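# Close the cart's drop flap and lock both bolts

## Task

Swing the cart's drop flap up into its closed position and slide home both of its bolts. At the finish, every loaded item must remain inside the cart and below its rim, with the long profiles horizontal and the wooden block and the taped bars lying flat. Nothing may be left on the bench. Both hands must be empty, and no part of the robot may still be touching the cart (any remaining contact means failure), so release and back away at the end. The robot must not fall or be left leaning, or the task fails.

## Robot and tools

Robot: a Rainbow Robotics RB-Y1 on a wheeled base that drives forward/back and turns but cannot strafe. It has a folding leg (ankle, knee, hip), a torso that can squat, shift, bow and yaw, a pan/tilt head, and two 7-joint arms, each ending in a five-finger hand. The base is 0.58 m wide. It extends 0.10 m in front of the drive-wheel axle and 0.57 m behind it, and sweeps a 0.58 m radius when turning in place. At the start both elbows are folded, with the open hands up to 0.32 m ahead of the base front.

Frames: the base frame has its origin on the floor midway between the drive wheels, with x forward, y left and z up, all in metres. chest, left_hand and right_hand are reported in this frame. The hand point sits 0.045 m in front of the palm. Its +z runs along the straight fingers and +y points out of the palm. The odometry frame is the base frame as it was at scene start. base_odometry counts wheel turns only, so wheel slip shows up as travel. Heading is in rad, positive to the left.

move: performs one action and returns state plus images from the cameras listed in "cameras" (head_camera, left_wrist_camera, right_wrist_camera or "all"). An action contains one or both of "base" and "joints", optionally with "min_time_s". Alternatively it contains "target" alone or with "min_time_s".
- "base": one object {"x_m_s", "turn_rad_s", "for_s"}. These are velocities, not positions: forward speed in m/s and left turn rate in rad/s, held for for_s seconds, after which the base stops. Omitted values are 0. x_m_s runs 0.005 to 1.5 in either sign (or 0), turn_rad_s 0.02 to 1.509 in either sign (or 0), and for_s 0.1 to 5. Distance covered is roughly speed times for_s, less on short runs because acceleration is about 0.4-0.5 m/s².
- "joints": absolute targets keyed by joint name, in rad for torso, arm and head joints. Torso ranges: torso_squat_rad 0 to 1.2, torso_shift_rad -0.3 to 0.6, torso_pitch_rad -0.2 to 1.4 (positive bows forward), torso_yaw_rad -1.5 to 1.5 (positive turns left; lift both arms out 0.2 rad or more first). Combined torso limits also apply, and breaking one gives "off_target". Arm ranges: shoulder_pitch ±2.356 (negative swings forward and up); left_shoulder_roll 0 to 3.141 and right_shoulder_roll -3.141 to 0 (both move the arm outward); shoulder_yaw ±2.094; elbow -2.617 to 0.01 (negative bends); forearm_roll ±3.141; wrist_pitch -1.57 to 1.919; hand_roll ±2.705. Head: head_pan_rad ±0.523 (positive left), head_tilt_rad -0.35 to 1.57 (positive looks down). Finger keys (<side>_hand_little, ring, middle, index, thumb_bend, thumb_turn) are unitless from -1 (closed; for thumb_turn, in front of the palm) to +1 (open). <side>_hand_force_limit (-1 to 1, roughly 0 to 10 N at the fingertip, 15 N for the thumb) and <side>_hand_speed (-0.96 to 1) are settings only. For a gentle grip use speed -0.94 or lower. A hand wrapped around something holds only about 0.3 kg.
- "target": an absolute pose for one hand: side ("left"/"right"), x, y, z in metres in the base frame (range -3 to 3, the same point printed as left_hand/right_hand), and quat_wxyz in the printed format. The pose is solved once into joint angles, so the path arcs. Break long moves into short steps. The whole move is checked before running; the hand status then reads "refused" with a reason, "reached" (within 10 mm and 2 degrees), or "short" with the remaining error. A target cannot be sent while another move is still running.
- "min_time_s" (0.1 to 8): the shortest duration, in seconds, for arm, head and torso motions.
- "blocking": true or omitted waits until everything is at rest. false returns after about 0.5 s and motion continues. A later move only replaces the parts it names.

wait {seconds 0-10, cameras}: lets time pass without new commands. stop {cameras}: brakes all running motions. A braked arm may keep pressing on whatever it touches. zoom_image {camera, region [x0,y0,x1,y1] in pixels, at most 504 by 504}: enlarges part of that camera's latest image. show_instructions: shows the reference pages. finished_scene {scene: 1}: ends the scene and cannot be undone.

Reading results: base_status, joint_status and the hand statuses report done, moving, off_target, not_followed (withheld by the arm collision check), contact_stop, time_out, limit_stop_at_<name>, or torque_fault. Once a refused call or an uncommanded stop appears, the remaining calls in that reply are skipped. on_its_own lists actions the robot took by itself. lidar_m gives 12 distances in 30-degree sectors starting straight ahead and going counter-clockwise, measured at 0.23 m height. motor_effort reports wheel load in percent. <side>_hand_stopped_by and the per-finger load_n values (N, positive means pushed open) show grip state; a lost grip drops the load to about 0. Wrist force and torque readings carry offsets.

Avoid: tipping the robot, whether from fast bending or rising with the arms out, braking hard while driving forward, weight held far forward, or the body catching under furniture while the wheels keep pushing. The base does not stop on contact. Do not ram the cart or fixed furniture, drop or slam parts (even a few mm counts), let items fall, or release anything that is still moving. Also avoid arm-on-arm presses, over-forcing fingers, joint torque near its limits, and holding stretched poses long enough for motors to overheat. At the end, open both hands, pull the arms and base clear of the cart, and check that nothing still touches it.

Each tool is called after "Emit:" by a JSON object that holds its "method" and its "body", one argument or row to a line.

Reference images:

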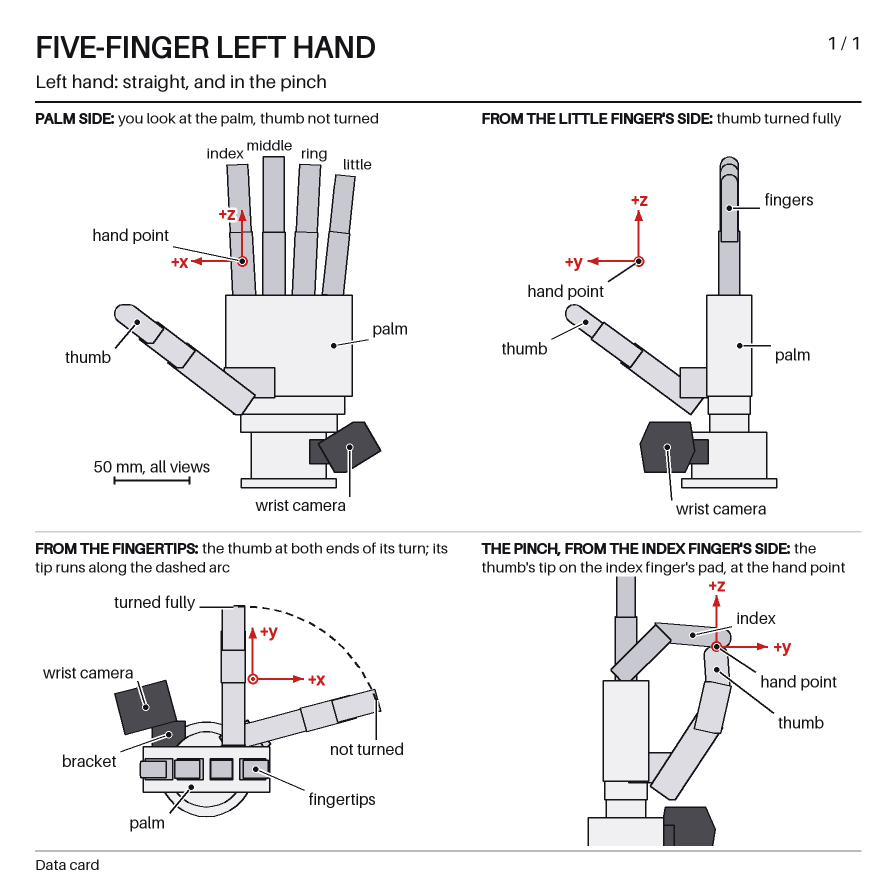

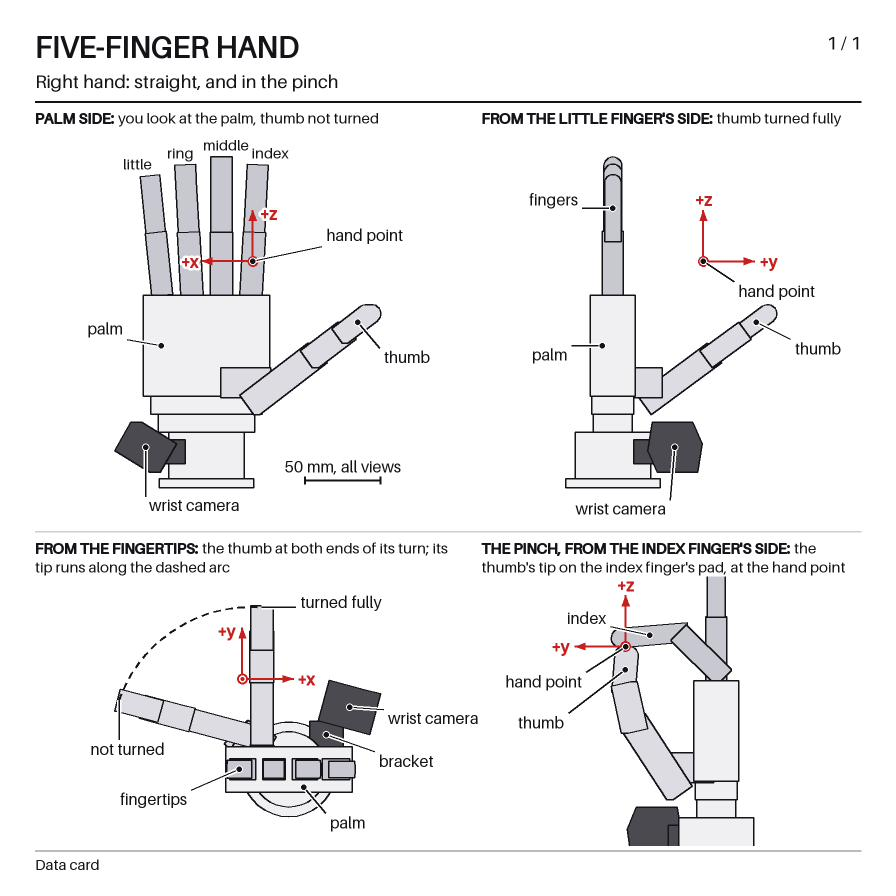

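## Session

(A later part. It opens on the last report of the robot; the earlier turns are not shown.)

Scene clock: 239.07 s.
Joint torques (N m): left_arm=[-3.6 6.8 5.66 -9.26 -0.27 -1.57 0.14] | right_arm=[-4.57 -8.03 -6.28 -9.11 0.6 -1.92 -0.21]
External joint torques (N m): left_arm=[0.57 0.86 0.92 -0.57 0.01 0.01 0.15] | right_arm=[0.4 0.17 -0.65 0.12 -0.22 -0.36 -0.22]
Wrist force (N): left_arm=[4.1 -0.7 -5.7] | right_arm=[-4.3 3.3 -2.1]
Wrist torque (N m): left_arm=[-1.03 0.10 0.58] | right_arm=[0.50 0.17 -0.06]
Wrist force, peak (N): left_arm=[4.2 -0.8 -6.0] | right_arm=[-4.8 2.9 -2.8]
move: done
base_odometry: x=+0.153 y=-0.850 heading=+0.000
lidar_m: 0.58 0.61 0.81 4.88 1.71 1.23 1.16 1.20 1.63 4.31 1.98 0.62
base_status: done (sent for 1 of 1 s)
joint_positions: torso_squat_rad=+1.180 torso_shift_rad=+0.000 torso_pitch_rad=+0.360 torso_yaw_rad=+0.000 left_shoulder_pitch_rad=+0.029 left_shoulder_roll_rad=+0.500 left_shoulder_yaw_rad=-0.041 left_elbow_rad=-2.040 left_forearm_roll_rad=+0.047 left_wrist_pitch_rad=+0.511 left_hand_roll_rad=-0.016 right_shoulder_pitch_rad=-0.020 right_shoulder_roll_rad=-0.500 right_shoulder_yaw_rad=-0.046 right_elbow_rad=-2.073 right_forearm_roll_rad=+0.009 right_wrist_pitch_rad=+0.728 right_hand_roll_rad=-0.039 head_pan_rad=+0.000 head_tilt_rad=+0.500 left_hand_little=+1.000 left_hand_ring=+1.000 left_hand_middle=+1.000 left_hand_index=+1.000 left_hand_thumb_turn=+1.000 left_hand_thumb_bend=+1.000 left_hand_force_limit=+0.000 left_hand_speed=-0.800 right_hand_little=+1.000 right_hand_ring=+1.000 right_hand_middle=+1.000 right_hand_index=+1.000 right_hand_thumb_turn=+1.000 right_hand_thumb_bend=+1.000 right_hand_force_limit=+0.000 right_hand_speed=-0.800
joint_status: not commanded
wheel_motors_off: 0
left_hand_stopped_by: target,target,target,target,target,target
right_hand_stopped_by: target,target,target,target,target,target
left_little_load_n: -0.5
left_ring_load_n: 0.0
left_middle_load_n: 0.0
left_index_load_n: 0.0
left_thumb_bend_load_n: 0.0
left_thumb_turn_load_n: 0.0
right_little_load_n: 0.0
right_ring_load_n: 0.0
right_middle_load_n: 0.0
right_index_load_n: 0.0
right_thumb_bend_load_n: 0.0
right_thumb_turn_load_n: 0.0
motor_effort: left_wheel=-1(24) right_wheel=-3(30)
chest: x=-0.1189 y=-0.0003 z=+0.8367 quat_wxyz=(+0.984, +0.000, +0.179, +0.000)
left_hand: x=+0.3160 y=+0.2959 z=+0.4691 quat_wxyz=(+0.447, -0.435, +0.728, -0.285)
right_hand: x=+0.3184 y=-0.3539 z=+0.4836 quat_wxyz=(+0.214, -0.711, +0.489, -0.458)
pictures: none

Emit:
{"method": "move", "body": {
  "target": {"side": "right", "x": 0.52, "y": -0.50, "z": 0.45, "quat_wxyz": [0.5, -0.5, -0.5, -0.5]},
  "min_time_s": 3,
  "cameras": ["all"]
}}

Scene clock: 248.67 s.
Joint torques (N m): left_arm=[-3.77 6.76 5.79 -9.11 -0.29 -1.6 0.13] | right_arm=[-20.04 -14.26 -1.79 -1.75 -0.51 -0.06 0.34]
External joint torques (N m): left_arm=[0.4 0.82 1.05 -0.42 -0.01 -0.02 0.14] | right_arm=[-1.81 1.57 1.51 0.1 0.24 -0.26 0.32]
Wrist force (N): left_arm=[4.0 -0.6 -5.8] | right_arm=[-5.1 -3.1 -1.2]
Wrist torque (N m): left_arm=[-0.99 0.13 0.58] | right_arm=[0.01 0.13 -0.08]
Wrist force, peak (N): left_arm=[4.3 -0.5 -5.9] | right_arm=[-7.0 0.8 -2.5]
move: short
base_odometry: x=+0.153 y=-0.850 heading=+0.000
lidar_m: 0.59 0.61 0.82 4.88 1.71 1.23 1.16 1.21 1.63 4.32 1.98 0.62
base_status: not commanded
joint_positions: torso_squat_rad=+1.180 torso_shift_rad=+0.000 torso_pitch_rad=+0.360 torso_yaw_rad=+0.000 left_shoulder_pitch_rad=+0.029 left_shoulder_roll_rad=+0.500 left_shoulder_yaw_rad=-0.041 left_elbow_rad=-2.040 left_forearm_roll_rad=+0.047 left_wrist_pitch_rad=+0.511 left_hand_roll_rad=-0.016 right_shoulder_pitch_rad=-1.040 right_shoulder_roll_rad=-0.762 right_shoulder_yaw_rad=+0.707 right_elbow_rad=-0.267 right_forearm_roll_rad=+0.653 right_wrist_pitch_rad=-0.414 right_hand_roll_rad=+0.401 head_pan_rad=+0.000 head_tilt_rad=+0.500 left_hand_little=+1.000 left_hand_ring=+1.000 left_hand_middle=+1.000 left_hand_index=+1.000 left_hand_thumb_turn=+1.000 left_hand_thumb_bend=+1.000 left_hand_force_limit=+0.000 left_hand_speed=-0.800 right_hand_little=+1.000 right_hand_ring=+1.000 right_hand_middle=+1.000 right_hand_index=+1.000 right_hand_thumb_turn=+1.000 right_hand_thumb_bend=+1.000 right_hand_force_limit=+0.000 right_hand_speed=-0.800
joint_status: all done
wheel_motors_off: 0
left_hand_stopped_by: target,target,target,target,target,target
right_hand_stopped_by: target,target,target,target,target,target
left_little_load_n: 0.0
left_ring_load_n: 0.0
left_middle_load_n: -0.5
left_index_load_n: 0.0
left_thumb_bend_load_n: 0.0
left_thumb_turn_load_n: 0.0
right_little_load_n: 0.0
right_ring_load_n: 0.0
right_middle_load_n: 0.0
right_index_load_n: 0.0
right_thumb_bend_load_n: 0.0
right_thumb_turn_load_n: 0.0
motor_effort: left_wheel=-1(2) right_wheel=-2(4)
chest: x=-0.1190 y=-0.0003 z=+0.8367 quat_wxyz=(+0.984, +0.000, +0.179, +0.000)
left_hand: x=+0.3160 y=+0.2959 z=+0.4691 quat_wxyz=(+0.447, -0.435, +0.728, -0.285)
right_hand: x=+0.5182 y=-0.4990 z=+0.4514 quat_wxyz=(-0.094, -0.854, -0.280, -0.427)
right_hand_status: short (checked arc that bows 105 mm and turns the hand up to 100 deg, as near as the solve gets, planned for 3.0 s): 3 mm and 85.6 deg off. The place is met; only the turn is off.
pictures: head_camera, left_wrist_camera, right_wrist_camera
head_camera: T_world_to_cam=[[-0.01313, -0.99959, -0.02536, 0.0212], [-0.75606, 0.02652, -0.65397, 0.70954], [0.65437, 0.01058, -0.7561, 0.73237]] pos_world=[0.05749, -0.00537, 1.0183]
left_wrist_camera: T_world_to_cam=[[0.3316, -0.68086, 0.65305, -0.20558], [-0.6912, -0.64646, -0.32301, 0.57067], [0.64209, -0.34428, -0.68498, 0.3384]] pos_world=[0.24534, 0.34545, 0.55039]
right_wrist_camera: T_world_to_cam=[[0.46895, -0.6815, 0.56181, -0.83497], [-0.72641, -0.65943, -0.19357, 0.12982], [0.5024, -0.31733, -0.8043, 0.0602]] pos_world=[0.45562, -0.46432, 0.54264]

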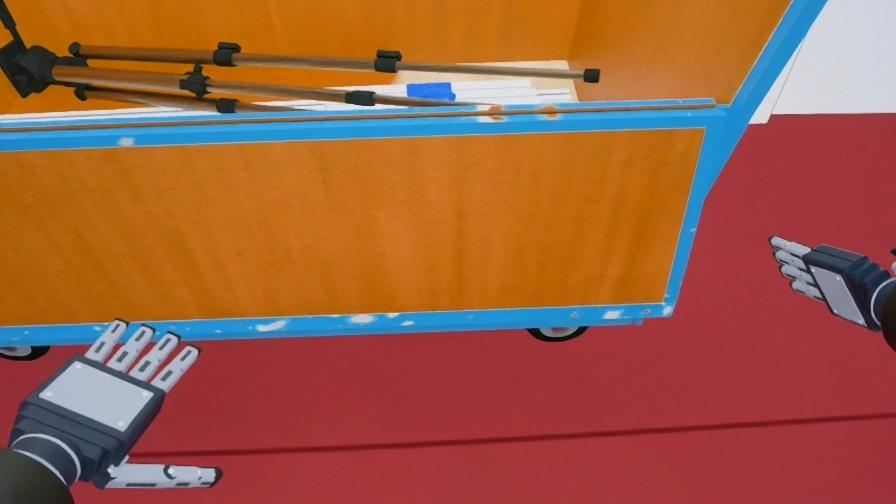

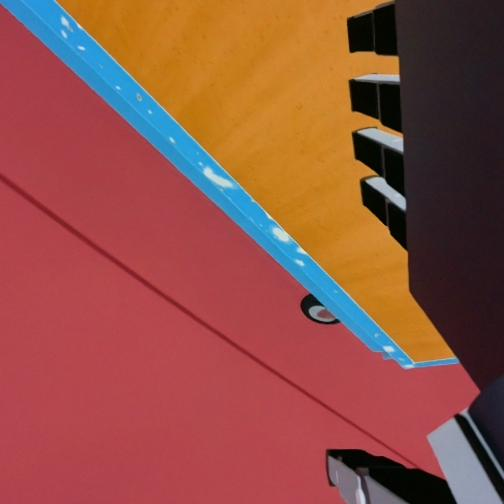

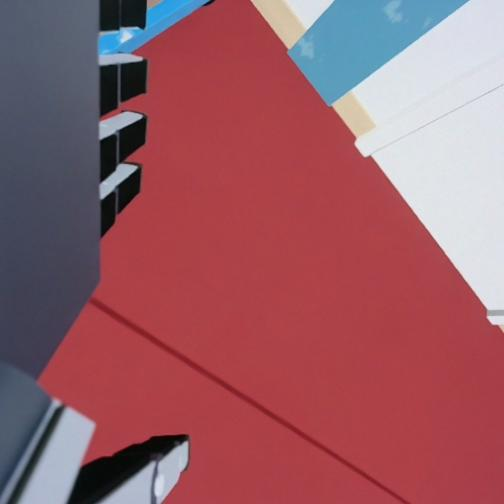

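Emit:
{"method": "move", "body": {
  "target": {"side": "left", "x": 0.42, "y": 0.30, "z": 0.24, "quat_wxyz": [0.5, 0.5, 0.5, 0.5]},
  "min_time_s": 3,
  "cameras": ["all"]
}}

Scene clock: 258.67 s.
Joint torques (N m): left_arm=[-13.36 5.5 0.87 -2.71 -0.08 0.96 0.3] | right_arm=[-19.81 -13.9 -1.84 -1.63 -0.63 -0.17 0.23]
External joint torques (N m): left_arm=[-0.18 -0.77 -0.47 0.06 -0.05 0.04 0.3] | right_arm=[-1.59 1.93 1.46 0.22 0.13 -0.38 0.21]
Wrist force (N): left_arm=[2.1 -8.1 -2.8] | right_arm=[-5.0 -3.4 -1.2]
Wrist torque (N m): left_arm=[-1.73 0.34 0.69] | right_arm=[-0.02 0.14 -0.08]
Wrist force, peak (N): left_arm=[4.3 -8.7 -3.5] | right_arm=[-5.5 -3.8 -1.7]
move: short
base_odometry: x=+0.153 y=-0.850 heading=+0.000
lidar_m: 0.59 0.61 0.82 4.89 1.69 1.23 1.17 1.21 1.63 4.31 1.98 0.62
base_status: not commanded
joint_positions: torso_squat_rad=+1.180 torso_shift_rad=+0.000 torso_pitch_rad=+0.360 torso_yaw_rad=+0.000 left_shoulder_pitch_rad=-0.862 left_shoulder_roll_rad=+0.315 left_shoulder_yaw_rad=-0.636 left_elbow_rad=-0.267 left_forearm_roll_rad=-2.173 left_wrist_pitch_rad=-0.152 left_hand_roll_rad=+0.052 right_shoulder_pitch_rad=-1.040 right_shoulder_roll_rad=-0.762 right_shoulder_yaw_rad=+0.707 right_elbow_rad=-0.267 right_forearm_roll_rad=+0.653 right_wrist_pitch_rad=-0.414 right_hand_roll_rad=+0.401 head_pan_rad=+0.000 head_tilt_rad=+0.500 left_hand_little=+1.000 left_hand_ring=+1.000 left_hand_middle=+1.000 left_hand_index=+1.000 left_hand_thumb_turn=+1.000 left_hand_thumb_bend=+1.000 left_hand_force_limit=+0.000 left_hand_speed=-0.800 right_hand_little=+1.000 right_hand_ring=+1.000 right_hand_middle=+1.000 right_hand_index=+1.000 right_hand_thumb_turn=+1.000 right_hand_thumb_bend=+1.000 right_hand_force_limit=+0.000 right_hand_speed=-0.800
joint_status: all done
wheel_motors_off: 0
left_hand_stopped_by: target,target,target,target,target,target
right_hand_stopped_by: target,target,target,target,target,target
left_little_load_n: 0.0
left_ring_load_n: 0.0
left_middle_load_n: 0.0
left_index_load_n: 0.0
left_thumb_bend_load_n: 0.0
left_thumb_turn_load_n: 0.0
right_little_load_n: 0.5
right_ring_load_n: 0.0
right_middle_load_n: 0.0
right_index_load_n: 0.0
right_thumb_bend_load_n: 0.0
right_thumb_turn_load_n: 0.0
motor_effort: left_wheel=-1(2) right_wheel=-2(5)
chest: x=-0.1190 y=-0.0003 z=+0.8367 quat_wxyz=(+0.984, +0.000, +0.179, +0.000)
left_hand: x=+0.4024 y=+0.2974 z=+0.2629 quat_wxyz=(+0.205, +0.650, +0.712, +0.168)
left_hand_status: short (checked arc that bows 72 mm and turns the hand up to 148 deg, as near as the solve gets, planned for 3.0 s): 29 mm and 59.7 deg off.
right_hand: x=+0.5181 y=-0.4991 z=+0.4514 quat_wxyz=(-0.094, -0.854, -0.280, -0.427)
pictures: head_camera, left_wrist_camera, right_wrist_camera
head_camera: T_world_to_cam=[[-0.01313, -0.99959, -0.02536, 0.0212], [-0.75606, 0.02652, -0.65397, 0.70954], [0.65437, 0.01058, -0.7561, 0.73237]] pos_world=[0.05749, -0.00537, 1.0183]
left_wrist_camera: T_world_to_cam=[[-0.82993, 0.17122, -0.53094, 0.42668], [-0.10401, 0.88756, 0.4488, -0.3307], [0.54809, 0.42769, -0.7188, -0.04058]] pos_world=[0.34196, 0.23781, 0.34579]
right_wrist_camera: T_world_to_cam=[[0.46887, -0.68153, 0.56186, -0.83496], [-0.72648, -0.65937, -0.19356, 0.12987], [0.50239, -0.31742, -0.80427, 0.06015]] pos_world=[0.45562, -0.46432, 0.54264]

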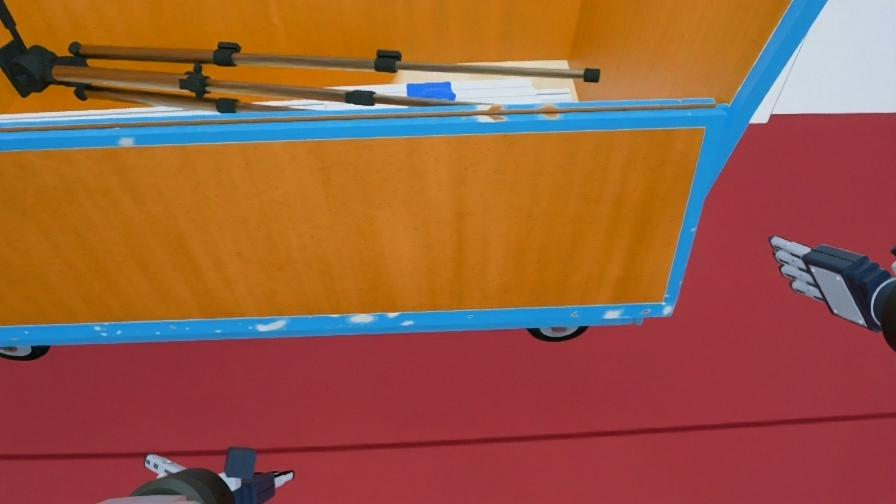

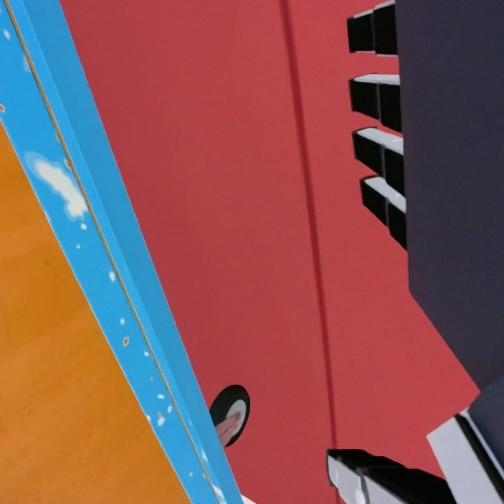

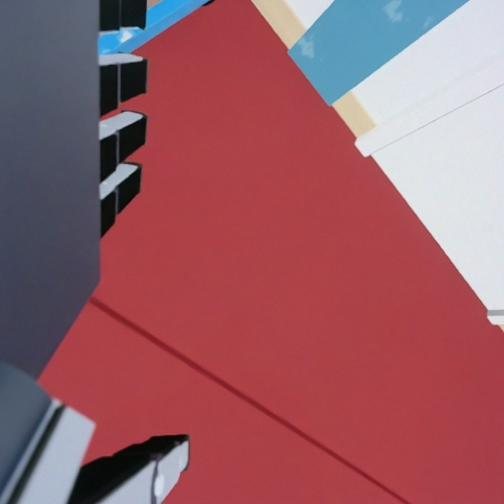

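Emit:
{"method": "zoom_image", "body": {
  "camera": "left_wrist_camera",
  "region": [0, 0, 250, 250]
}}

Emit:
{"method": "zoom_image", "body": {
  "camera": "left_wrist_camera",
  "region": [100, 320, 284, 504]
}}

Emit:
{"method": "zoom_image", "body": {
  "camera": "head_camera",
  "region": [500, 250, 720, 370]
}}

Scaled by 2.016 from the camera's image (finer frame: 720x720).

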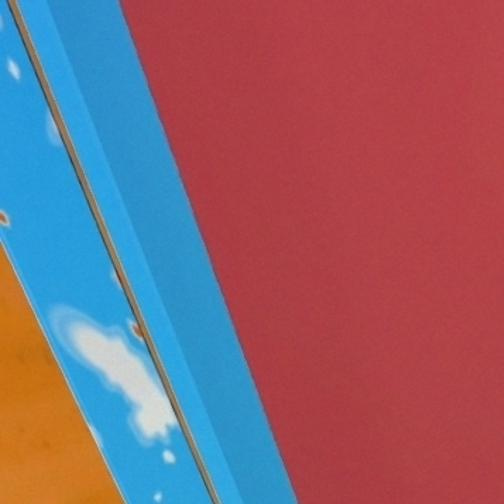

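Scaled by 2.739 from the camera's image (finer frame: 720x720).

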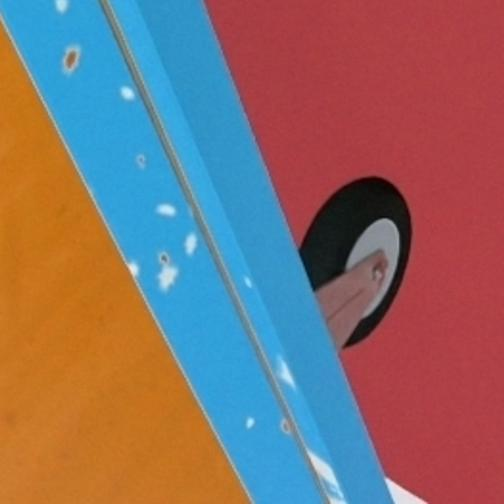

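Scaled by 2.291 from the camera's image (finer frame: 1280x720).

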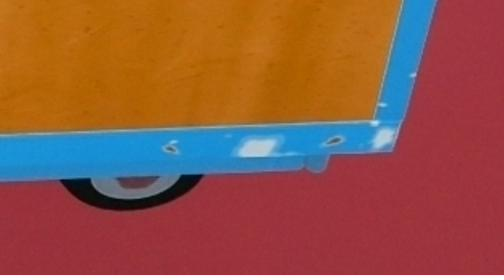

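Emit:
{"method": "move", "body": {
  "joints": {"left_shoulder_pitch_rad": 0.4, "left_shoulder_roll_rad": 0.5, "left_shoulder_yaw_rad": 0, "left_elbow_rad": -1.9, "left_forearm_roll_rad": 0, "left_wrist_pitch_rad": 0, "left_hand_roll_rad": 0},
  "min_time_s": 2.5
}}

Emit:
{"method": "move", "body": {
  "joints": {"torso_shift_rad": 0.3, "torso_pitch_rad": 0.66, "head_tilt_rad": 0.3},
  "min_time_s": 4,
  "cameras": ["all"]
}}

Scene clock: 288.73 s.
Joint torques (N m): left_arm=[2.98 6.63 5.54 -8.19 0.07 -1.57 -0.02] | right_arm=[-19.65 -14.72 -2.14 -1.65 -0.45 -0.08 0.08]
External joint torques (N m): left_arm=[0.89 0.56 0.85 -0.82 -0.01 -0.01 -0.01] | right_arm=[-1.42 1.11 1.15 0.19 0.3 -0.28 0.06]
Wrist force (N): left_arm=[3.9 -0.9 -5.6] | right_arm=[-4.9 -3.0 -1.5]
Wrist torque (N m): left_arm=[-1.08 0.15 0.50] | right_arm=[0.04 0.09 -0.05]
Wrist force, peak (N): left_arm=[4.6 -7.3 -3.3] | right_arm=[-5.6 -3.6 -1.7]
move: done
base_odometry: x=+0.153 y=-0.850 heading=+0.000
lidar_m: 0.59 0.61 0.82 4.88 1.70 1.23 1.17 1.20 1.63 4.32 1.99 0.62
base_status: not commanded
joint_positions: torso_squat_rad=+1.180 torso_shift_rad=+0.000 torso_pitch_rad=+0.360 torso_yaw_rad=+0.000 left_shoulder_pitch_rad=+0.400 left_shoulder_roll_rad=+0.500 left_shoulder_yaw_rad=+0.000 left_elbow_rad=-1.900 left_forearm_roll_rad=+0.000 left_wrist_pitch_rad=+0.000 left_hand_roll_rad=+0.000 right_shoulder_pitch_rad=-1.040 right_shoulder_roll_rad=-0.762 right_shoulder_yaw_rad=+0.707 right_elbow_rad=-0.267 right_forearm_roll_rad=+0.653 right_wrist_pitch_rad=-0.414 right_hand_roll_rad=+0.401 head_pan_rad=+0.000 head_tilt_rad=+0.500 left_hand_little=+1.000 left_hand_ring=+1.000 left_hand_middle=+1.000 left_hand_index=+1.000 left_hand_thumb_turn=+1.000 left_hand_thumb_bend=+1.000 left_hand_force_limit=+0.000 left_hand_speed=-0.800 right_hand_little=+1.000 right_hand_ring=+1.000 right_hand_middle=+1.000 right_hand_index=+1.000 right_hand_thumb_turn=+1.000 right_hand_thumb_bend=+1.000 right_hand_force_limit=+0.000 right_hand_speed=-0.800
joint_status: all done
wheel_motors_off: 0
left_hand_stopped_by: target,target,target,target,target,target
right_hand_stopped_by: target,target,target,target,target,target
left_little_load_n: 0.0
left_ring_load_n: 0.0
left_middle_load_n: 0.0
left_index_load_n: 0.0
left_thumb_bend_load_n: 0.0
left_thumb_turn_load_n: 0.0
right_little_load_n: 0.0
right_ring_load_n: 0.0
right_middle_load_n: 0.5
right_index_load_n: 0.0
right_thumb_bend_load_n: 0.0
right_thumb_turn_load_n: 0.0
motor_effort: left_wheel=-1(2) right_wheel=-2(4)
chest: x=-0.1190 y=-0.0003 z=+0.8367 quat_wxyz=(+0.984, +0.000, +0.179, +0.000)
left_hand: x=+0.1941 y=+0.3539 z=+0.4051 quat_wxyz=(+0.453, -0.430, +0.729, -0.281)
right_hand: x=+0.5181 y=-0.4991 z=+0.4514 quat_wxyz=(-0.094, -0.854, -0.280, -0.427)
pictures: none

Scene clock: 293.03 s.
Joint torques (N m): left_arm=[7.58 5.6 4.63 -6.66 0.15 -1.18 -0.19] | right_arm=[-12.97 -13.93 -0.95 -0.55 -0.56 -0.32 -0.02]
External joint torques (N m): left_arm=[0.31 0.76 0.86 -1 0.08 0.12 -0.18] | right_arm=[-1.28 1.94 1.72 -0.38 0.01 -0.4 -0.04]
Wrist force (N): left_arm=[3.5 -1.8 -4.0] | right_arm=[-4.1 -2.5 0.0]
Wrist torque (N m): left_arm=[-1.24 0.23 0.51] | right_arm=[-0.08 0.00 0.00]
Wrist force, peak (N): left_arm=[4.1 -0.8 -5.7] | right_arm=[-5.3 -3.6 -1.4]
move: done
base_odometry: x=+0.153 y=-0.850 heading=+0.000
lidar_m: 0.59 0.61 0.81 4.88 1.70 1.23 1.16 1.20 1.64 4.32 1.98 0.61
base_status: not commanded
joint_positions: torso_squat_rad=+1.180 torso_shift_rad=+0.300 torso_pitch_rad=+0.660 torso_yaw_rad=+0.000 left_shoulder_pitch_rad=+0.400 left_shoulder_roll_rad=+0.500 left_shoulder_yaw_rad=+0.000 left_elbow_rad=-1.900 left_forearm_roll_rad=+0.000 left_wrist_pitch_rad=+0.000 left_hand_roll_rad=+0.000 right_shoulder_pitch_rad=-1.040 right_shoulder_roll_rad=-0.762 right_shoulder_yaw_rad=+0.707 right_elbow_rad=-0.267 right_forearm_roll_rad=+0.653 right_wrist_pitch_rad=-0.414 right_hand_roll_rad=+0.401 head_pan_rad=+0.000 head_tilt_rad=+0.300 left_hand_little=+1.000 left_hand_ring=+1.000 left_hand_middle=+1.000 left_hand_index=+1.000 left_hand_thumb_turn=+1.000 left_hand_thumb_bend=+1.000 left_hand_force_limit=+0.000 left_hand_speed=-0.800 right_hand_little=+1.000 right_hand_ring=+1.000 right_hand_middle=+1.000 right_hand_index=+1.000 right_hand_thumb_turn=+1.000 right_hand_thumb_bend=+1.000 right_hand_force_limit=+0.000 right_hand_speed=-0.800
joint_status: all done
wheel_motors_off: 0
left_hand_stopped_by: target,target,target,target,target,target
right_hand_stopped_by: target,target,target,target,target,target
left_little_load_n: 0.0
left_ring_load_n: 0.0
left_middle_load_n: 0.0
left_index_load_n: 0.0
left_thumb_bend_load_n: 0.0
left_thumb_turn_load_n: 0.0
right_little_load_n: 0.0
right_ring_load_n: 0.0
right_middle_load_n: 0.0
right_index_load_n: 0.0
right_thumb_bend_load_n: 0.0
right_thumb_turn_load_n: 0.0
motor_effort: left_wheel=-1(2) right_wheel=-3(4)
chest: x=+0.0405 y=-0.0003 z=+0.7797 quat_wxyz=(+0.946, +0.000, +0.324, +0.000)
left_hand: x=+0.2120 y=+0.3540 z=+0.2749 quat_wxyz=(+0.339, -0.467, +0.788, -0.214)
right_hand: x=+0.5354 y=-0.4990 z=+0.2233 quat_wxyz=(-0.051, -0.909, -0.291, -0.295)
pictures: head_camera, left_wrist_camera, right_wrist_camera
head_camera: T_world_to_cam=[[-0.01565, -0.99959, -0.02384, 0.02067], [-0.81749, 0.02652, -0.57534, 0.74542], [0.57573, 0.01048, -0.81757, 0.5975]] pos_world=[0.2657, -0.00537, 0.91786]
left_wrist_camera: T_world_to_cam=[[0.50131, -0.69153, 0.52007, -0.00038], [-0.75871, -0.64027, -0.12001, 0.42985], [0.41598, -0.33442, -0.84565, 0.38079]] pos_world=[0.16792, 0.40231, 0.3738]
right_wrist_camera: T_world_to_cam=[[0.61403, -0.68143, 0.39827, -0.75595], [-0.75115, -0.65946, 0.02974, 0.0616], [0.24238, -0.31742, -0.91678, 0.03239]] pos_world=[0.50259, -0.46423, 0.32894]

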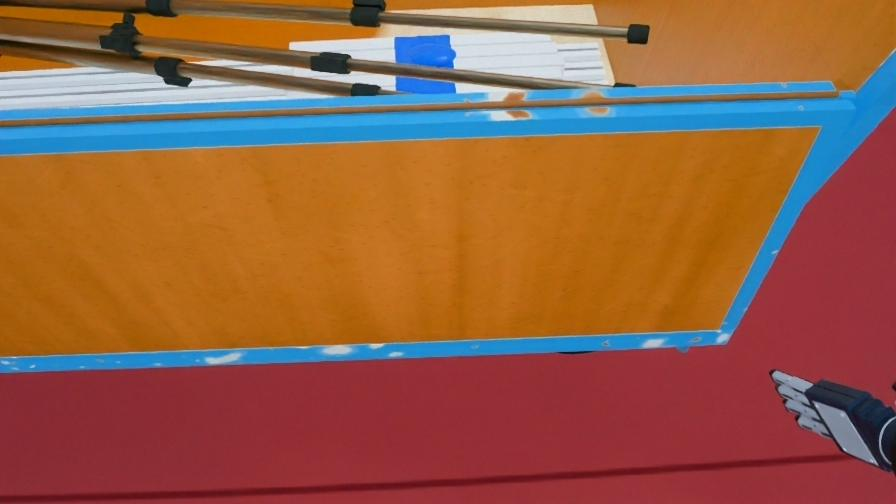

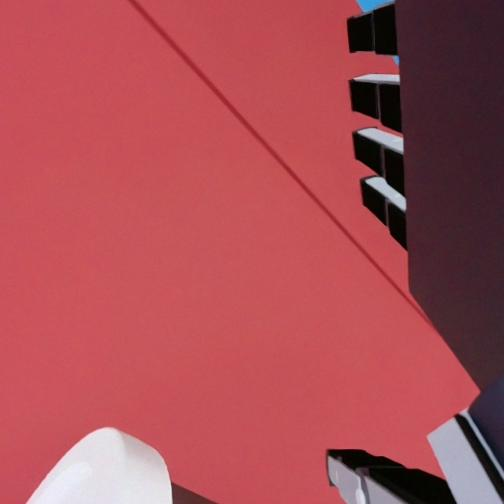

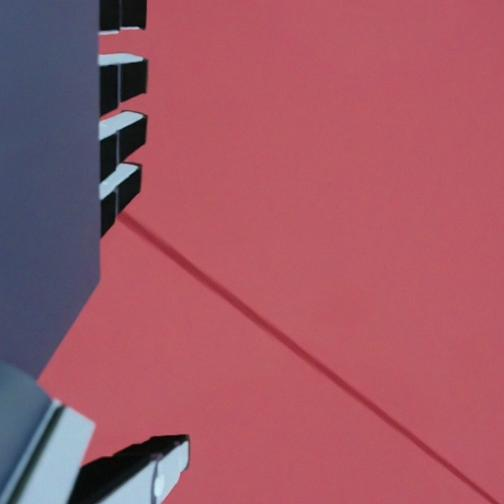

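Emit:
{"method": "zoom_image", "body": {
  "camera": "head_camera",
  "region": [620, 300, 780, 400]
}}

Emit:
{"method": "zoom_image", "body": {
  "camera": "head_camera",
  "region": [650, 60, 896, 220]
}}

Scaled by 3.150 from the camera's image (finer frame: 1280x720).

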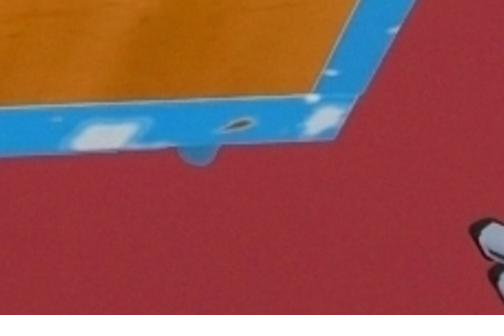

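Scaled by 2.049 from the camera's image (finer frame: 1280x720).

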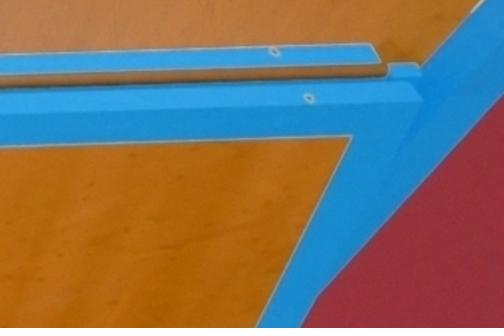

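Emit:
{"method": "move", "body": {
  "target": {"side": "left", "x": 0.50, "y": 0.28, "z": 0.22, "quat_wxyz": [0.4056, 0.5792, 0.5792, 0.4056]},
  "min_time_s": 3,
  "cameras": ["all"]
}}

Scene clock: 315.47 s.
Joint torques (N m): left_arm=[7.77 5.46 4.7 -6.49 0.16 -1.21 -0.05] | right_arm=[-13.05 -14.45 -1.47 -0.49 -0.27 -0.01 0.04]
External joint torques (N m): left_arm=[0.5 0.61 0.93 -0.83 0.09 0.09 -0.04] | right_arm=[-1.36 1.43 1.2 -0.33 0.3 -0.09 0.02]
Wrist force (N): left_arm=[3.4 -1.8 -4.4] | right_arm=[-4.2 -2.4 0.2]
Wrist torque (N m): left_arm=[-1.21 0.25 0.50] | right_arm=[-0.04 0.02 0.03]
Wrist force, peak (N): left_arm=[3.6 -1.6 -4.5] | right_arm=[-4.6 -3.2 0.1]
move: refused
base_odometry: x=+0.153 y=-0.850 heading=+0.000
lidar_m: 0.59 0.60 0.81 4.88 1.69 1.22 1.17 1.21 1.63 4.32 1.98 0.62
base_status: not commanded
joint_positions: torso_squat_rad=+1.180 torso_shift_rad=+0.300 torso_pitch_rad=+0.660 torso_yaw_rad=+0.000 left_shoulder_pitch_rad=+0.400 left_shoulder_roll_rad=+0.500 left_shoulder_yaw_rad=+0.000 left_elbow_rad=-1.900 left_forearm_roll_rad=+0.000 left_wrist_pitch_rad=+0.000 left_hand_roll_rad=+0.000 right_shoulder_pitch_rad=-1.040 right_shoulder_roll_rad=-0.762 right_shoulder_yaw_rad=+0.707 right_elbow_rad=-0.267 right_forearm_roll_rad=+0.653 right_wrist_pitch_rad=-0.414 right_hand_roll_rad=+0.401 head_pan_rad=+0.000 head_tilt_rad=+0.300 left_hand_little=+1.000 left_hand_ring=+1.000 left_hand_middle=+1.000 left_hand_index=+1.000 left_hand_thumb_turn=+1.000 left_hand_thumb_bend=+1.000 left_hand_force_limit=+0.000 left_hand_speed=-0.800 right_hand_little=+1.000 right_hand_ring=+1.000 right_hand_middle=+1.000 right_hand_index=+1.000 right_hand_thumb_turn=+1.000 right_hand_thumb_bend=+1.000 right_hand_force_limit=+0.000 right_hand_speed=-0.800
joint_status: not commanded
wheel_motors_off: 0
left_hand_stopped_by: target,target,target,target,target,target
right_hand_stopped_by: target,target,target,target,target,target
left_little_load_n: -0.5
left_ring_load_n: 0.0
left_middle_load_n: 0.0
left_index_load_n: 0.0
left_thumb_bend_load_n: 0.0
left_thumb_turn_load_n: -0.5
right_little_load_n: 0.0
right_ring_load_n: 0.0
right_middle_load_n: 0.0
right_index_load_n: 0.0
right_thumb_bend_load_n: 0.0
right_thumb_turn_load_n: 0.0
motor_effort: left_wheel=-2(2) right_wheel=-2(3)
chest: x=+0.0405 y=-0.0003 z=+0.7797 quat_wxyz=(+0.946, +0.000, +0.324, +0.000)
left_hand: x=+0.2120 y=+0.3540 z=+0.2749 quat_wxyz=(+0.339, -0.467, +0.788, -0.214)
left_hand_status: refused: the way to the posture found for that pose passes 19.5 mm from the base (limit 20 mm); the posture itself is clear. Nothing moved. The way starts where the arm stands: move the arm first, then send the pose again.
right_hand: x=+0.5354 y=-0.4990 z=+0.2233 quat_wxyz=(-0.051, -0.909, -0.291, -0.295)
pictures: head_camera, left_wrist_camera, right_wrist_camera
head_camera: T_world_to_cam=[[-0.01565, -0.99959, -0.02384, 0.02067], [-0.81749, 0.02652, -0.57534, 0.74542], [0.57573, 0.01048, -0.81757, 0.5975]] pos_world=[0.2657, -0.00537, 0.91786]
left_wrist_camera: T_world_to_cam=[[0.50131, -0.69153, 0.52007, -0.00038], [-0.75871, -0.64027, -0.12001, 0.42985], [0.41598, -0.33442, -0.84565, 0.38079]] pos_world=[0.16792, 0.40231, 0.3738]
right_wrist_camera: T_world_to_cam=[[0.61403, -0.68143, 0.39827, -0.75595], [-0.75115, -0.65946, 0.02974, 0.0616], [0.24238, -0.31742, -0.91678, 0.03239]] pos_world=[0.50259, -0.46423, 0.32894]

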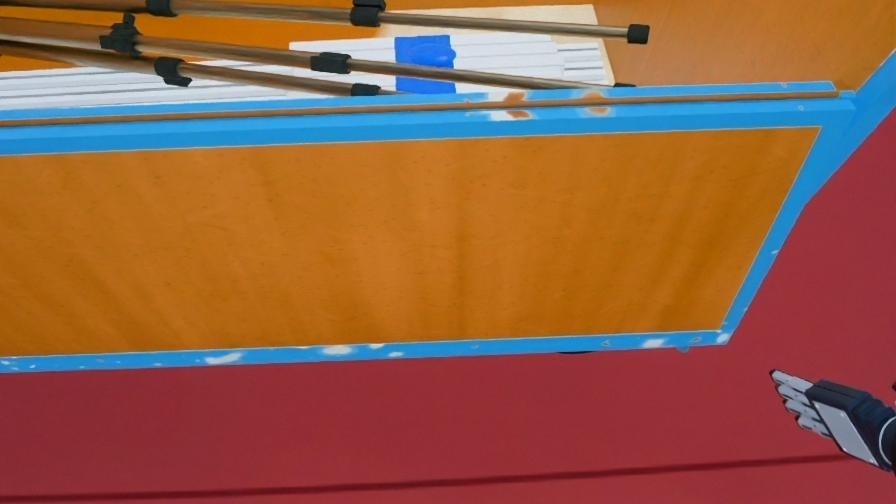

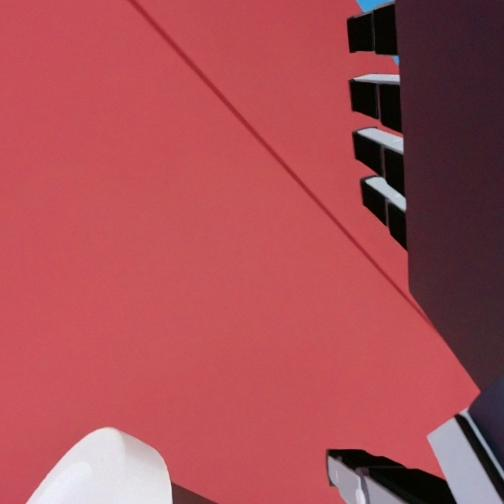

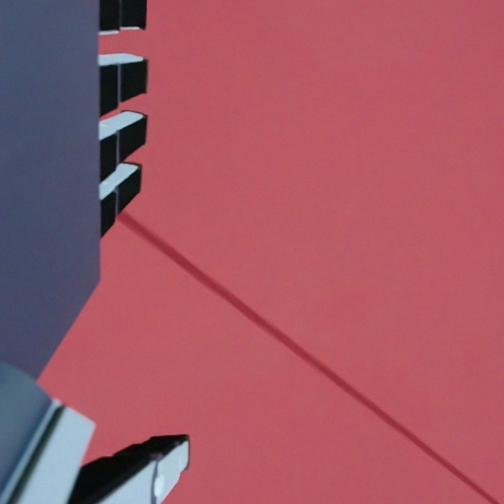

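Emit:
{"method": "move", "body": {
  "joints": {"left_shoulder_pitch_rad": 0.0, "left_shoulder_roll_rad": 0.6, "left_shoulder_yaw_rad": -0.4, "left_elbow_rad": -1.2, "left_forearm_roll_rad": -2.2, "left_wrist_pitch_rad": -0.5, "left_hand_roll_rad": 0},
  "min_time_s": 3
}}

Emit:
{"method": "move", "body": {
  "target": {"side": "left", "x": 0.48, "y": 0.30, "z": 0.25, "quat_wxyz": [0.4056, 0.5792, 0.5792, 0.4056]},
  "min_time_s": 3,
  "cameras": ["head_camera", "left_wrist_camera"]
}}

Scene clock: 320.70 s.
Joint torques (N m): left_arm=[8.93 4.3 2.99 -4.54 0.56 -0.06 0.01] | right_arm=[-12.09 -14.12 -1.52 -0.13 -0.45 -0.15 -0.03]
External joint torques (N m): left_arm=[1.88 -1.38 1.07 -0.91 0.26 0.16 0.03] | right_arm=[-0.4 1.76 1.15 0.03 0.12 -0.22 -0.04]
Wrist force (N): left_arm=[4.4 -5.0 -2.8] | right_arm=[-4.2 -2.8 0.5]
Wrist torque (N m): left_arm=[-1.52 0.20 0.65] | right_arm=[-0.14 0.02 -0.03]
Wrist force, peak (N): left_arm=[6.9 -5.7 -2.2] | right_arm=[-4.9 -3.1 0.0]
move: limit_stop_at_own_body_base
base_odometry: x=+0.153 y=-0.850 heading=+0.000
lidar_m: 0.58 0.62 0.81 4.88 1.70 1.23 1.16 1.20 1.64 4.32 1.98 0.61
base_status: not commanded
joint_positions: torso_squat_rad=+1.180 torso_shift_rad=+0.300 torso_pitch_rad=+0.660 torso_yaw_rad=+0.000 left_shoulder_pitch_rad=+0.155 left_shoulder_roll_rad=+0.560 left_shoulder_yaw_rad=-0.245 left_elbow_rad=-1.465 left_forearm_roll_rad=-1.509 left_wrist_pitch_rad=-0.304 left_hand_roll_rad=+0.000 right_shoulder_pitch_rad=-1.040 right_shoulder_roll_rad=-0.762 right_shoulder_yaw_rad=+0.707 right_elbow_rad=-0.267 right_forearm_roll_rad=+0.653 right_wrist_pitch_rad=-0.414 right_hand_roll_rad=+0.401 head_pan_rad=+0.000 head_tilt_rad=+0.300 left_hand_little=+1.000 left_hand_ring=+1.000 left_hand_middle=+1.000 left_hand_index=+1.000 left_hand_thumb_turn=+1.000 left_hand_thumb_bend=+1.000 left_hand_force_limit=+0.000 left_hand_speed=-0.800 right_hand_little=+1.000 right_hand_ring=+1.000 right_hand_middle=+1.000 right_hand_index=+1.000 right_hand_thumb_turn=+1.000 right_hand_thumb_bend=+1.000 right_hand_force_limit=+0.000 right_hand_speed=-0.800
joint_status: left_shoulder_pitch_rad limit_stop_at_own_body_base (moved -0.245 of -0.400); left_shoulder_roll_rad limit_stop_at_own_body_base (moved +0.060 of +0.100); left_shoulder_yaw_rad limit_stop_at_own_body_base (moved -0.244 of -0.400); left_elbow_rad limit_stop_at_own_body_base (moved +0.435 of +0.700); left_forearm_roll_rad limit_stop_at_own_body_base (moved -1.509 of -2.200); left_wrist_pitch_rad limit_stop_at_own_body_base (moved -0.304 of -0.500); the others done
wheel_motors_off: 0
left_hand_stopped_by: target,target,target,target,target,target
right_hand_stopped_by: target,target,target,target,target,target
left_little_load_n: 0.0
left_ring_load_n: 0.0
left_middle_load_n: 0.0
left_index_load_n: 0.0
left_thumb_bend_load_n: 0.0
left_thumb_turn_load_n: 0.0
right_little_load_n: 0.0
right_ring_load_n: 0.0
right_middle_load_n: 0.0
right_index_load_n: 0.0
right_thumb_bend_load_n: 0.0
right_thumb_turn_load_n: 0.0
on_its_own: left_shoulder_pitch_rad is held at +0.156, not at your +0.000, since a limit_stop_at_own_body_base; left_shoulder_roll_rad is held at +0.560, not at your +0.600, since a limit_stop_at_own_body_base; left_shoulder_yaw_rad is held at -0.244, not at your -0.400, since a limit_stop_at_own_body_base; left_elbow_rad is held at -1.465, not at your -1.200, since a limit_stop_at_own_body_base; left_forearm_roll_rad is held at -1.509, not at your -2.200, since a limit_stop_at_own_body_base; left_wrist_pitch_rad is held at -0.304, not at your -0.500, since a limit_stop_at_own_body_base
motor_effort: left_wheel=-2(2) right_wheel=-3(4)
chest: x=+0.0405 y=-0.0003 z=+0.7797 quat_wxyz=(+0.946, +0.000, +0.324, +0.000)
left_hand: x=+0.1555 y=+0.3181 z=+0.1691 quat_wxyz=(+0.230, +0.295, +0.920, -0.118)
right_hand: x=+0.5354 y=-0.4990 z=+0.2234 quat_wxyz=(-0.051, -0.909, -0.291, -0.295)
pictures: none

not run: a stop that you did not command came earlier in this reply.

Emit:
{"method": "move", "body": {
  "joints": {"left_shoulder_pitch_rad": -0.5, "left_shoulder_roll_rad": 0.7, "left_elbow_rad": -1.5},
  "min_time_s": 2
}}

Emit:
{"method": "move", "body": {
  "target": {"side": "left", "x": 0.48, "y": 0.30, "z": 0.25, "quat_wxyz": [0.4056, 0.5792, 0.5792, 0.4056]},
  "min_time_s": 3,
  "cameras": ["head_camera", "left_wrist_camera"]
}}

Scene clock: 325.57 s.
Joint torques (N m): left_arm=[-6.49 8.73 6.29 -7.74 0.67 0.61 -0.01] | right_arm=[-12.84 -14.43 -1.24 -0.17 -0.45 -0.27 0.13]
External joint torques (N m): left_arm=[0.09 0.58 0.73 -0.71 0.19 0 0.01] | right_arm=[-1.16 1.45 1.43 -0.01 0.12 -0.34 0.12]
Wrist force (N): left_arm=[6.4 -7.0 -5.0] | right_arm=[-4.6 -2.4 0.3]
Wrist torque (N m): left_arm=[-1.52 -0.01 0.83] | right_arm=[-0.06 0.06 -0.01]
Wrist force, peak (N): left_arm=[6.3 -7.2 -5.0] | right_arm=[-4.6 -3.1 -0.2]
move: done
base_odometry: x=+0.153 y=-0.850 heading=+0.000
lidar_m: 0.59 0.61 0.81 4.88 1.70 1.22 1.17 1.21 1.63 4.32 1.99 0.63
base_status: not commanded
joint_positions: torso_squat_rad=+1.180 torso_shift_rad=+0.300 torso_pitch_rad=+0.660 torso_yaw_rad=+0.000 left_shoulder_pitch_rad=-0.500 left_shoulder_roll_rad=+0.700 left_shoulder_yaw_rad=-0.244 left_elbow_rad=-1.500 left_forearm_roll_rad=-1.509 left_wrist_pitch_rad=-0.304 left_hand_roll_rad=+0.000 right_shoulder_pitch_rad=-1.040 right_shoulder_roll_rad=-0.762 right_shoulder_yaw_rad=+0.707 right_elbow_rad=-0.267 right_forearm_roll_rad=+0.653 right_wrist_pitch_rad=-0.414 right_hand_roll_rad=+0.401 head_pan_rad=+0.000 head_tilt_rad=+0.300 left_hand_little=+1.000 left_hand_ring=+1.000 left_hand_middle=+1.000 left_hand_index=+1.000 left_hand_thumb_turn=+1.000 left_hand_thumb_bend=+1.000 left_hand_force_limit=+0.000 left_hand_speed=-0.800 right_hand_little=+1.000 right_hand_ring=+1.000 right_hand_middle=+1.000 right_hand_index=+1.000 right_hand_thumb_turn=+1.000 right_hand_thumb_bend=+1.000 right_hand_force_limit=+0.000 right_hand_speed=-0.800
joint_status: all done
wheel_motors_off: 0
left_hand_stopped_by: target,target,target,target,target,target
right_hand_stopped_by: target,target,target,target,target,target
left_little_load_n: 0.0
left_ring_load_n: 0.0
left_middle_load_n: 0.0
left_index_load_n: 0.0
left_thumb_bend_load_n: 0.0
left_thumb_turn_load_n: 0.0
right_little_load_n: 0.0
right_ring_load_n: 0.0
right_middle_load_n: 0.0
right_index_load_n: 0.0
right_thumb_bend_load_n: 0.0
right_thumb_turn_load_n: 0.0
on_its_own: left_shoulder_yaw_rad is held at -0.244, not at your -0.400, since a limit_stop_at_own_body_base; left_forearm_roll_rad is held at -1.509, not at your -2.200, since a limit_stop_at_own_body_base; left_wrist_pitch_rad is held at -0.304, not at your -0.500, since a limit_stop_at_own_body_base
motor_effort: left_wheel=-1(2) right_wheel=-2(4)
chest: x=+0.0405 y=-0.0003 z=+0.7797 quat_wxyz=(+0.946, +0.000, +0.324, +0.000)
left_hand: x=+0.5564 y=+0.2306 z=+0.3529 quat_wxyz=(+0.498, +0.427, +0.752, -0.060)
right_hand: x=+0.5354 y=-0.4990 z=+0.2234 quat_wxyz=(-0.051, -0.909, -0.291, -0.295)
pictures: none

Scene clock: 328.90 s.
Joint torques (N m): left_arm=[-5.43 3.98 0.21 -1.26 -0.05 1.63 -0.14] | right_arm=[-12.97 -14.59 -1.22 -0.21 -0.19 -0.08 0.1]
External joint torques (N m): left_arm=[0.11 -0.46 -0.65 0.2 0 -0.05 -0.13] | right_arm=[-1.28 1.28 1.44 -0.05 0.39 -0.16 0.08]
Wrist force (N): left_arm=[1.8 -10.4 -4.9] | right_arm=[-4.4 -2.5 0.1]
Wrist torque (N m): left_arm=[-1.79 0.29 0.66] | right_arm=[-0.03 0.06 0.01]
Wrist force, peak (N): left_arm=[2.0 -10.6 -5.1] | right_arm=[-4.6 -2.9 0.4]
move: short
base_odometry: x=+0.153 y=-0.850 heading=+0.000
lidar_m: 0.59 0.61 0.82 4.88 1.70 1.23 1.17 1.20 1.63 4.32 1.99 0.62
base_status: not commanded
joint_positions: torso_squat_rad=+1.180 torso_shift_rad=+0.300 torso_pitch_rad=+0.660 torso_yaw_rad=+0.000 left_shoulder_pitch_rad=-0.782 left_shoulder_roll_rad=+0.291 left_shoulder_yaw_rad=-0.638 left_elbow_rad=-0.267 left_forearm_roll_rad=-2.219 left_wrist_pitch_rad=+0.795 left_hand_roll_rad=-0.015 right_shoulder_pitch_rad=-1.040 right_shoulder_roll_rad=-0.762 right_shoulder_yaw_rad=+0.707 right_elbow_rad=-0.267 right_forearm_roll_rad=+0.653 right_wrist_pitch_rad=-0.414 right_hand_roll_rad=+0.401 head_pan_rad=+0.000 head_tilt_rad=+0.300 left_hand_little=+1.000 left_hand_ring=+1.000 left_hand_middle=+1.000 left_hand_index=+1.000 left_hand_thumb_turn=+1.000 left_hand_thumb_bend=+1.000 left_hand_force_limit=+0.000 left_hand_speed=-0.800 right_hand_little=+1.000 right_hand_ring=+1.000 right_hand_middle=+1.000 right_hand_index=+1.000 right_hand_thumb_turn=+1.000 right_hand_thumb_bend=+1.000 right_hand_force_limit=+0.000 right_hand_speed=-0.800
joint_status: all done
wheel_motors_off: 0
left_hand_stopped_by: target,target,target,target,target,target
right_hand_stopped_by: target,target,target,target,target,target
left_little_load_n: 0.0
left_ring_load_n: 0.0
left_middle_load_n: 0.0
left_index_load_n: 0.0
left_thumb_bend_load_n: 0.0
left_thumb_turn_load_n: 0.0
right_little_load_n: 0.0
right_ring_load_n: 0.0
right_middle_load_n: 0.0
right_index_load_n: 0.0
right_thumb_bend_load_n: -0.5
right_thumb_turn_load_n: 0.0
motor_effort: left_wheel=-1(2) right_wheel=-3(4)
chest: x=+0.0405 y=-0.0003 z=+0.7797 quat_wxyz=(+0.946, +0.000, +0.324, +0.000)
left_hand: x=+0.4798 y=+0.3000 z=+0.2507 quat_wxyz=(+0.372, +0.598, +0.608, +0.368)
left_hand_status: short (checked arc that bows 90 mm and turns the hand up to 58 deg, as near as the solve gets, planned for 3.0 s): 1 mm and 7.0 deg off. The place is met; only the turn is off.
right_hand: x=+0.5354 y=-0.4990 z=+0.2233 quat_wxyz=(-0.051, -0.909, -0.291, -0.295)
head_camera: T_world_to_cam=[[-0.01565, -0.99959, -0.02384, 0.02067], [-0.81749, 0.02652, -0.57534, 0.74542], [0.57573, 0.01048, -0.81757, 0.5975]] pos_world=[0.2657, -0.00537, 0.91786]
left_wrist_camera: T_world_to_cam=[[-0.41253, 0.25455, -0.87466, 0.34489], [-0.31848, 0.85927, 0.40028, -0.19603], [0.85346, 0.44369, -0.2734, -0.35591]] pos_world=[0.3836, 0.23856, 0.28282]

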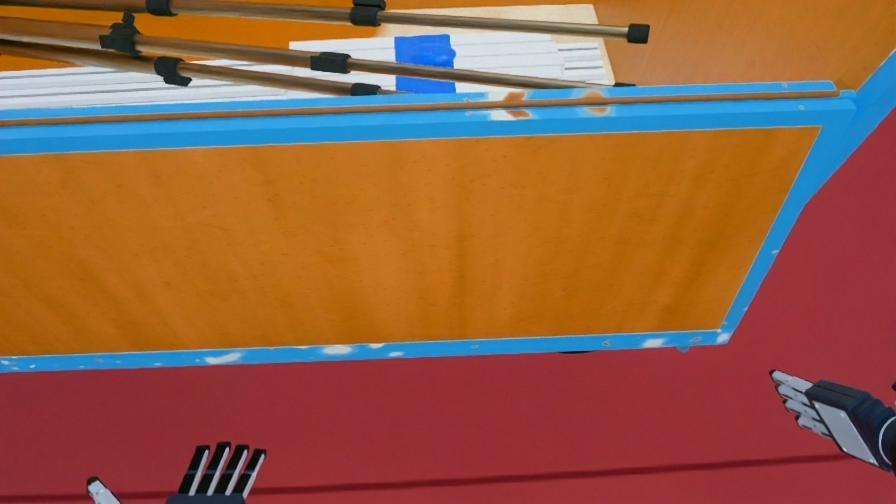

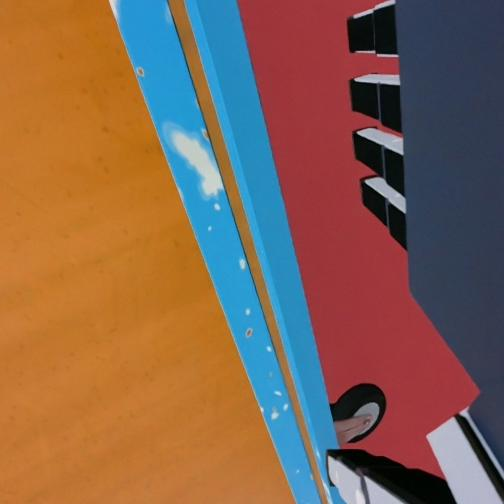

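Emit:
{"method": "zoom_image", "body": {
  "camera": "left_wrist_camera",
  "region": [110, 0, 410, 300]
}}

Emit:
{"method": "zoom_image", "body": {
  "camera": "left_wrist_camera",
  "region": [200, 300, 404, 504]
}}

Scaled by 1.680 from the camera's image (finer frame: 720x720).

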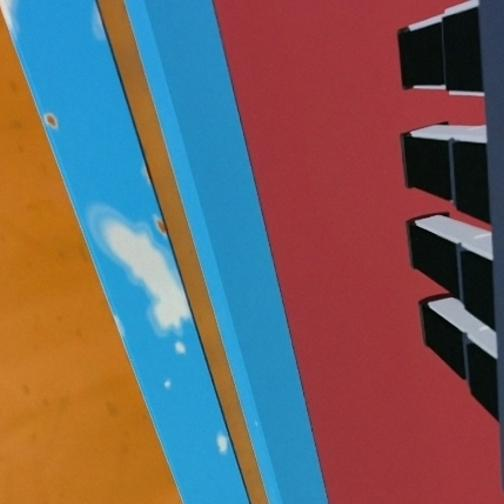

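Scaled by 2.471 from the camera's image (finer frame: 720x720).

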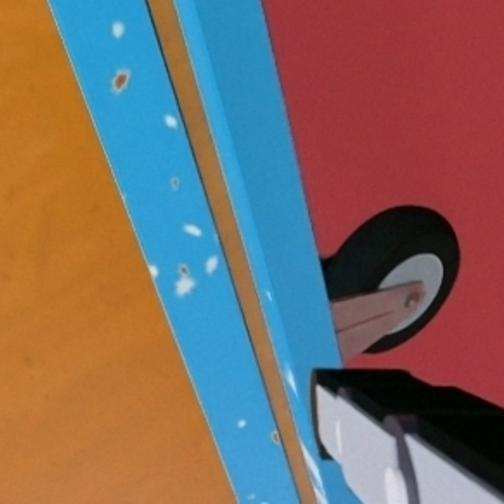

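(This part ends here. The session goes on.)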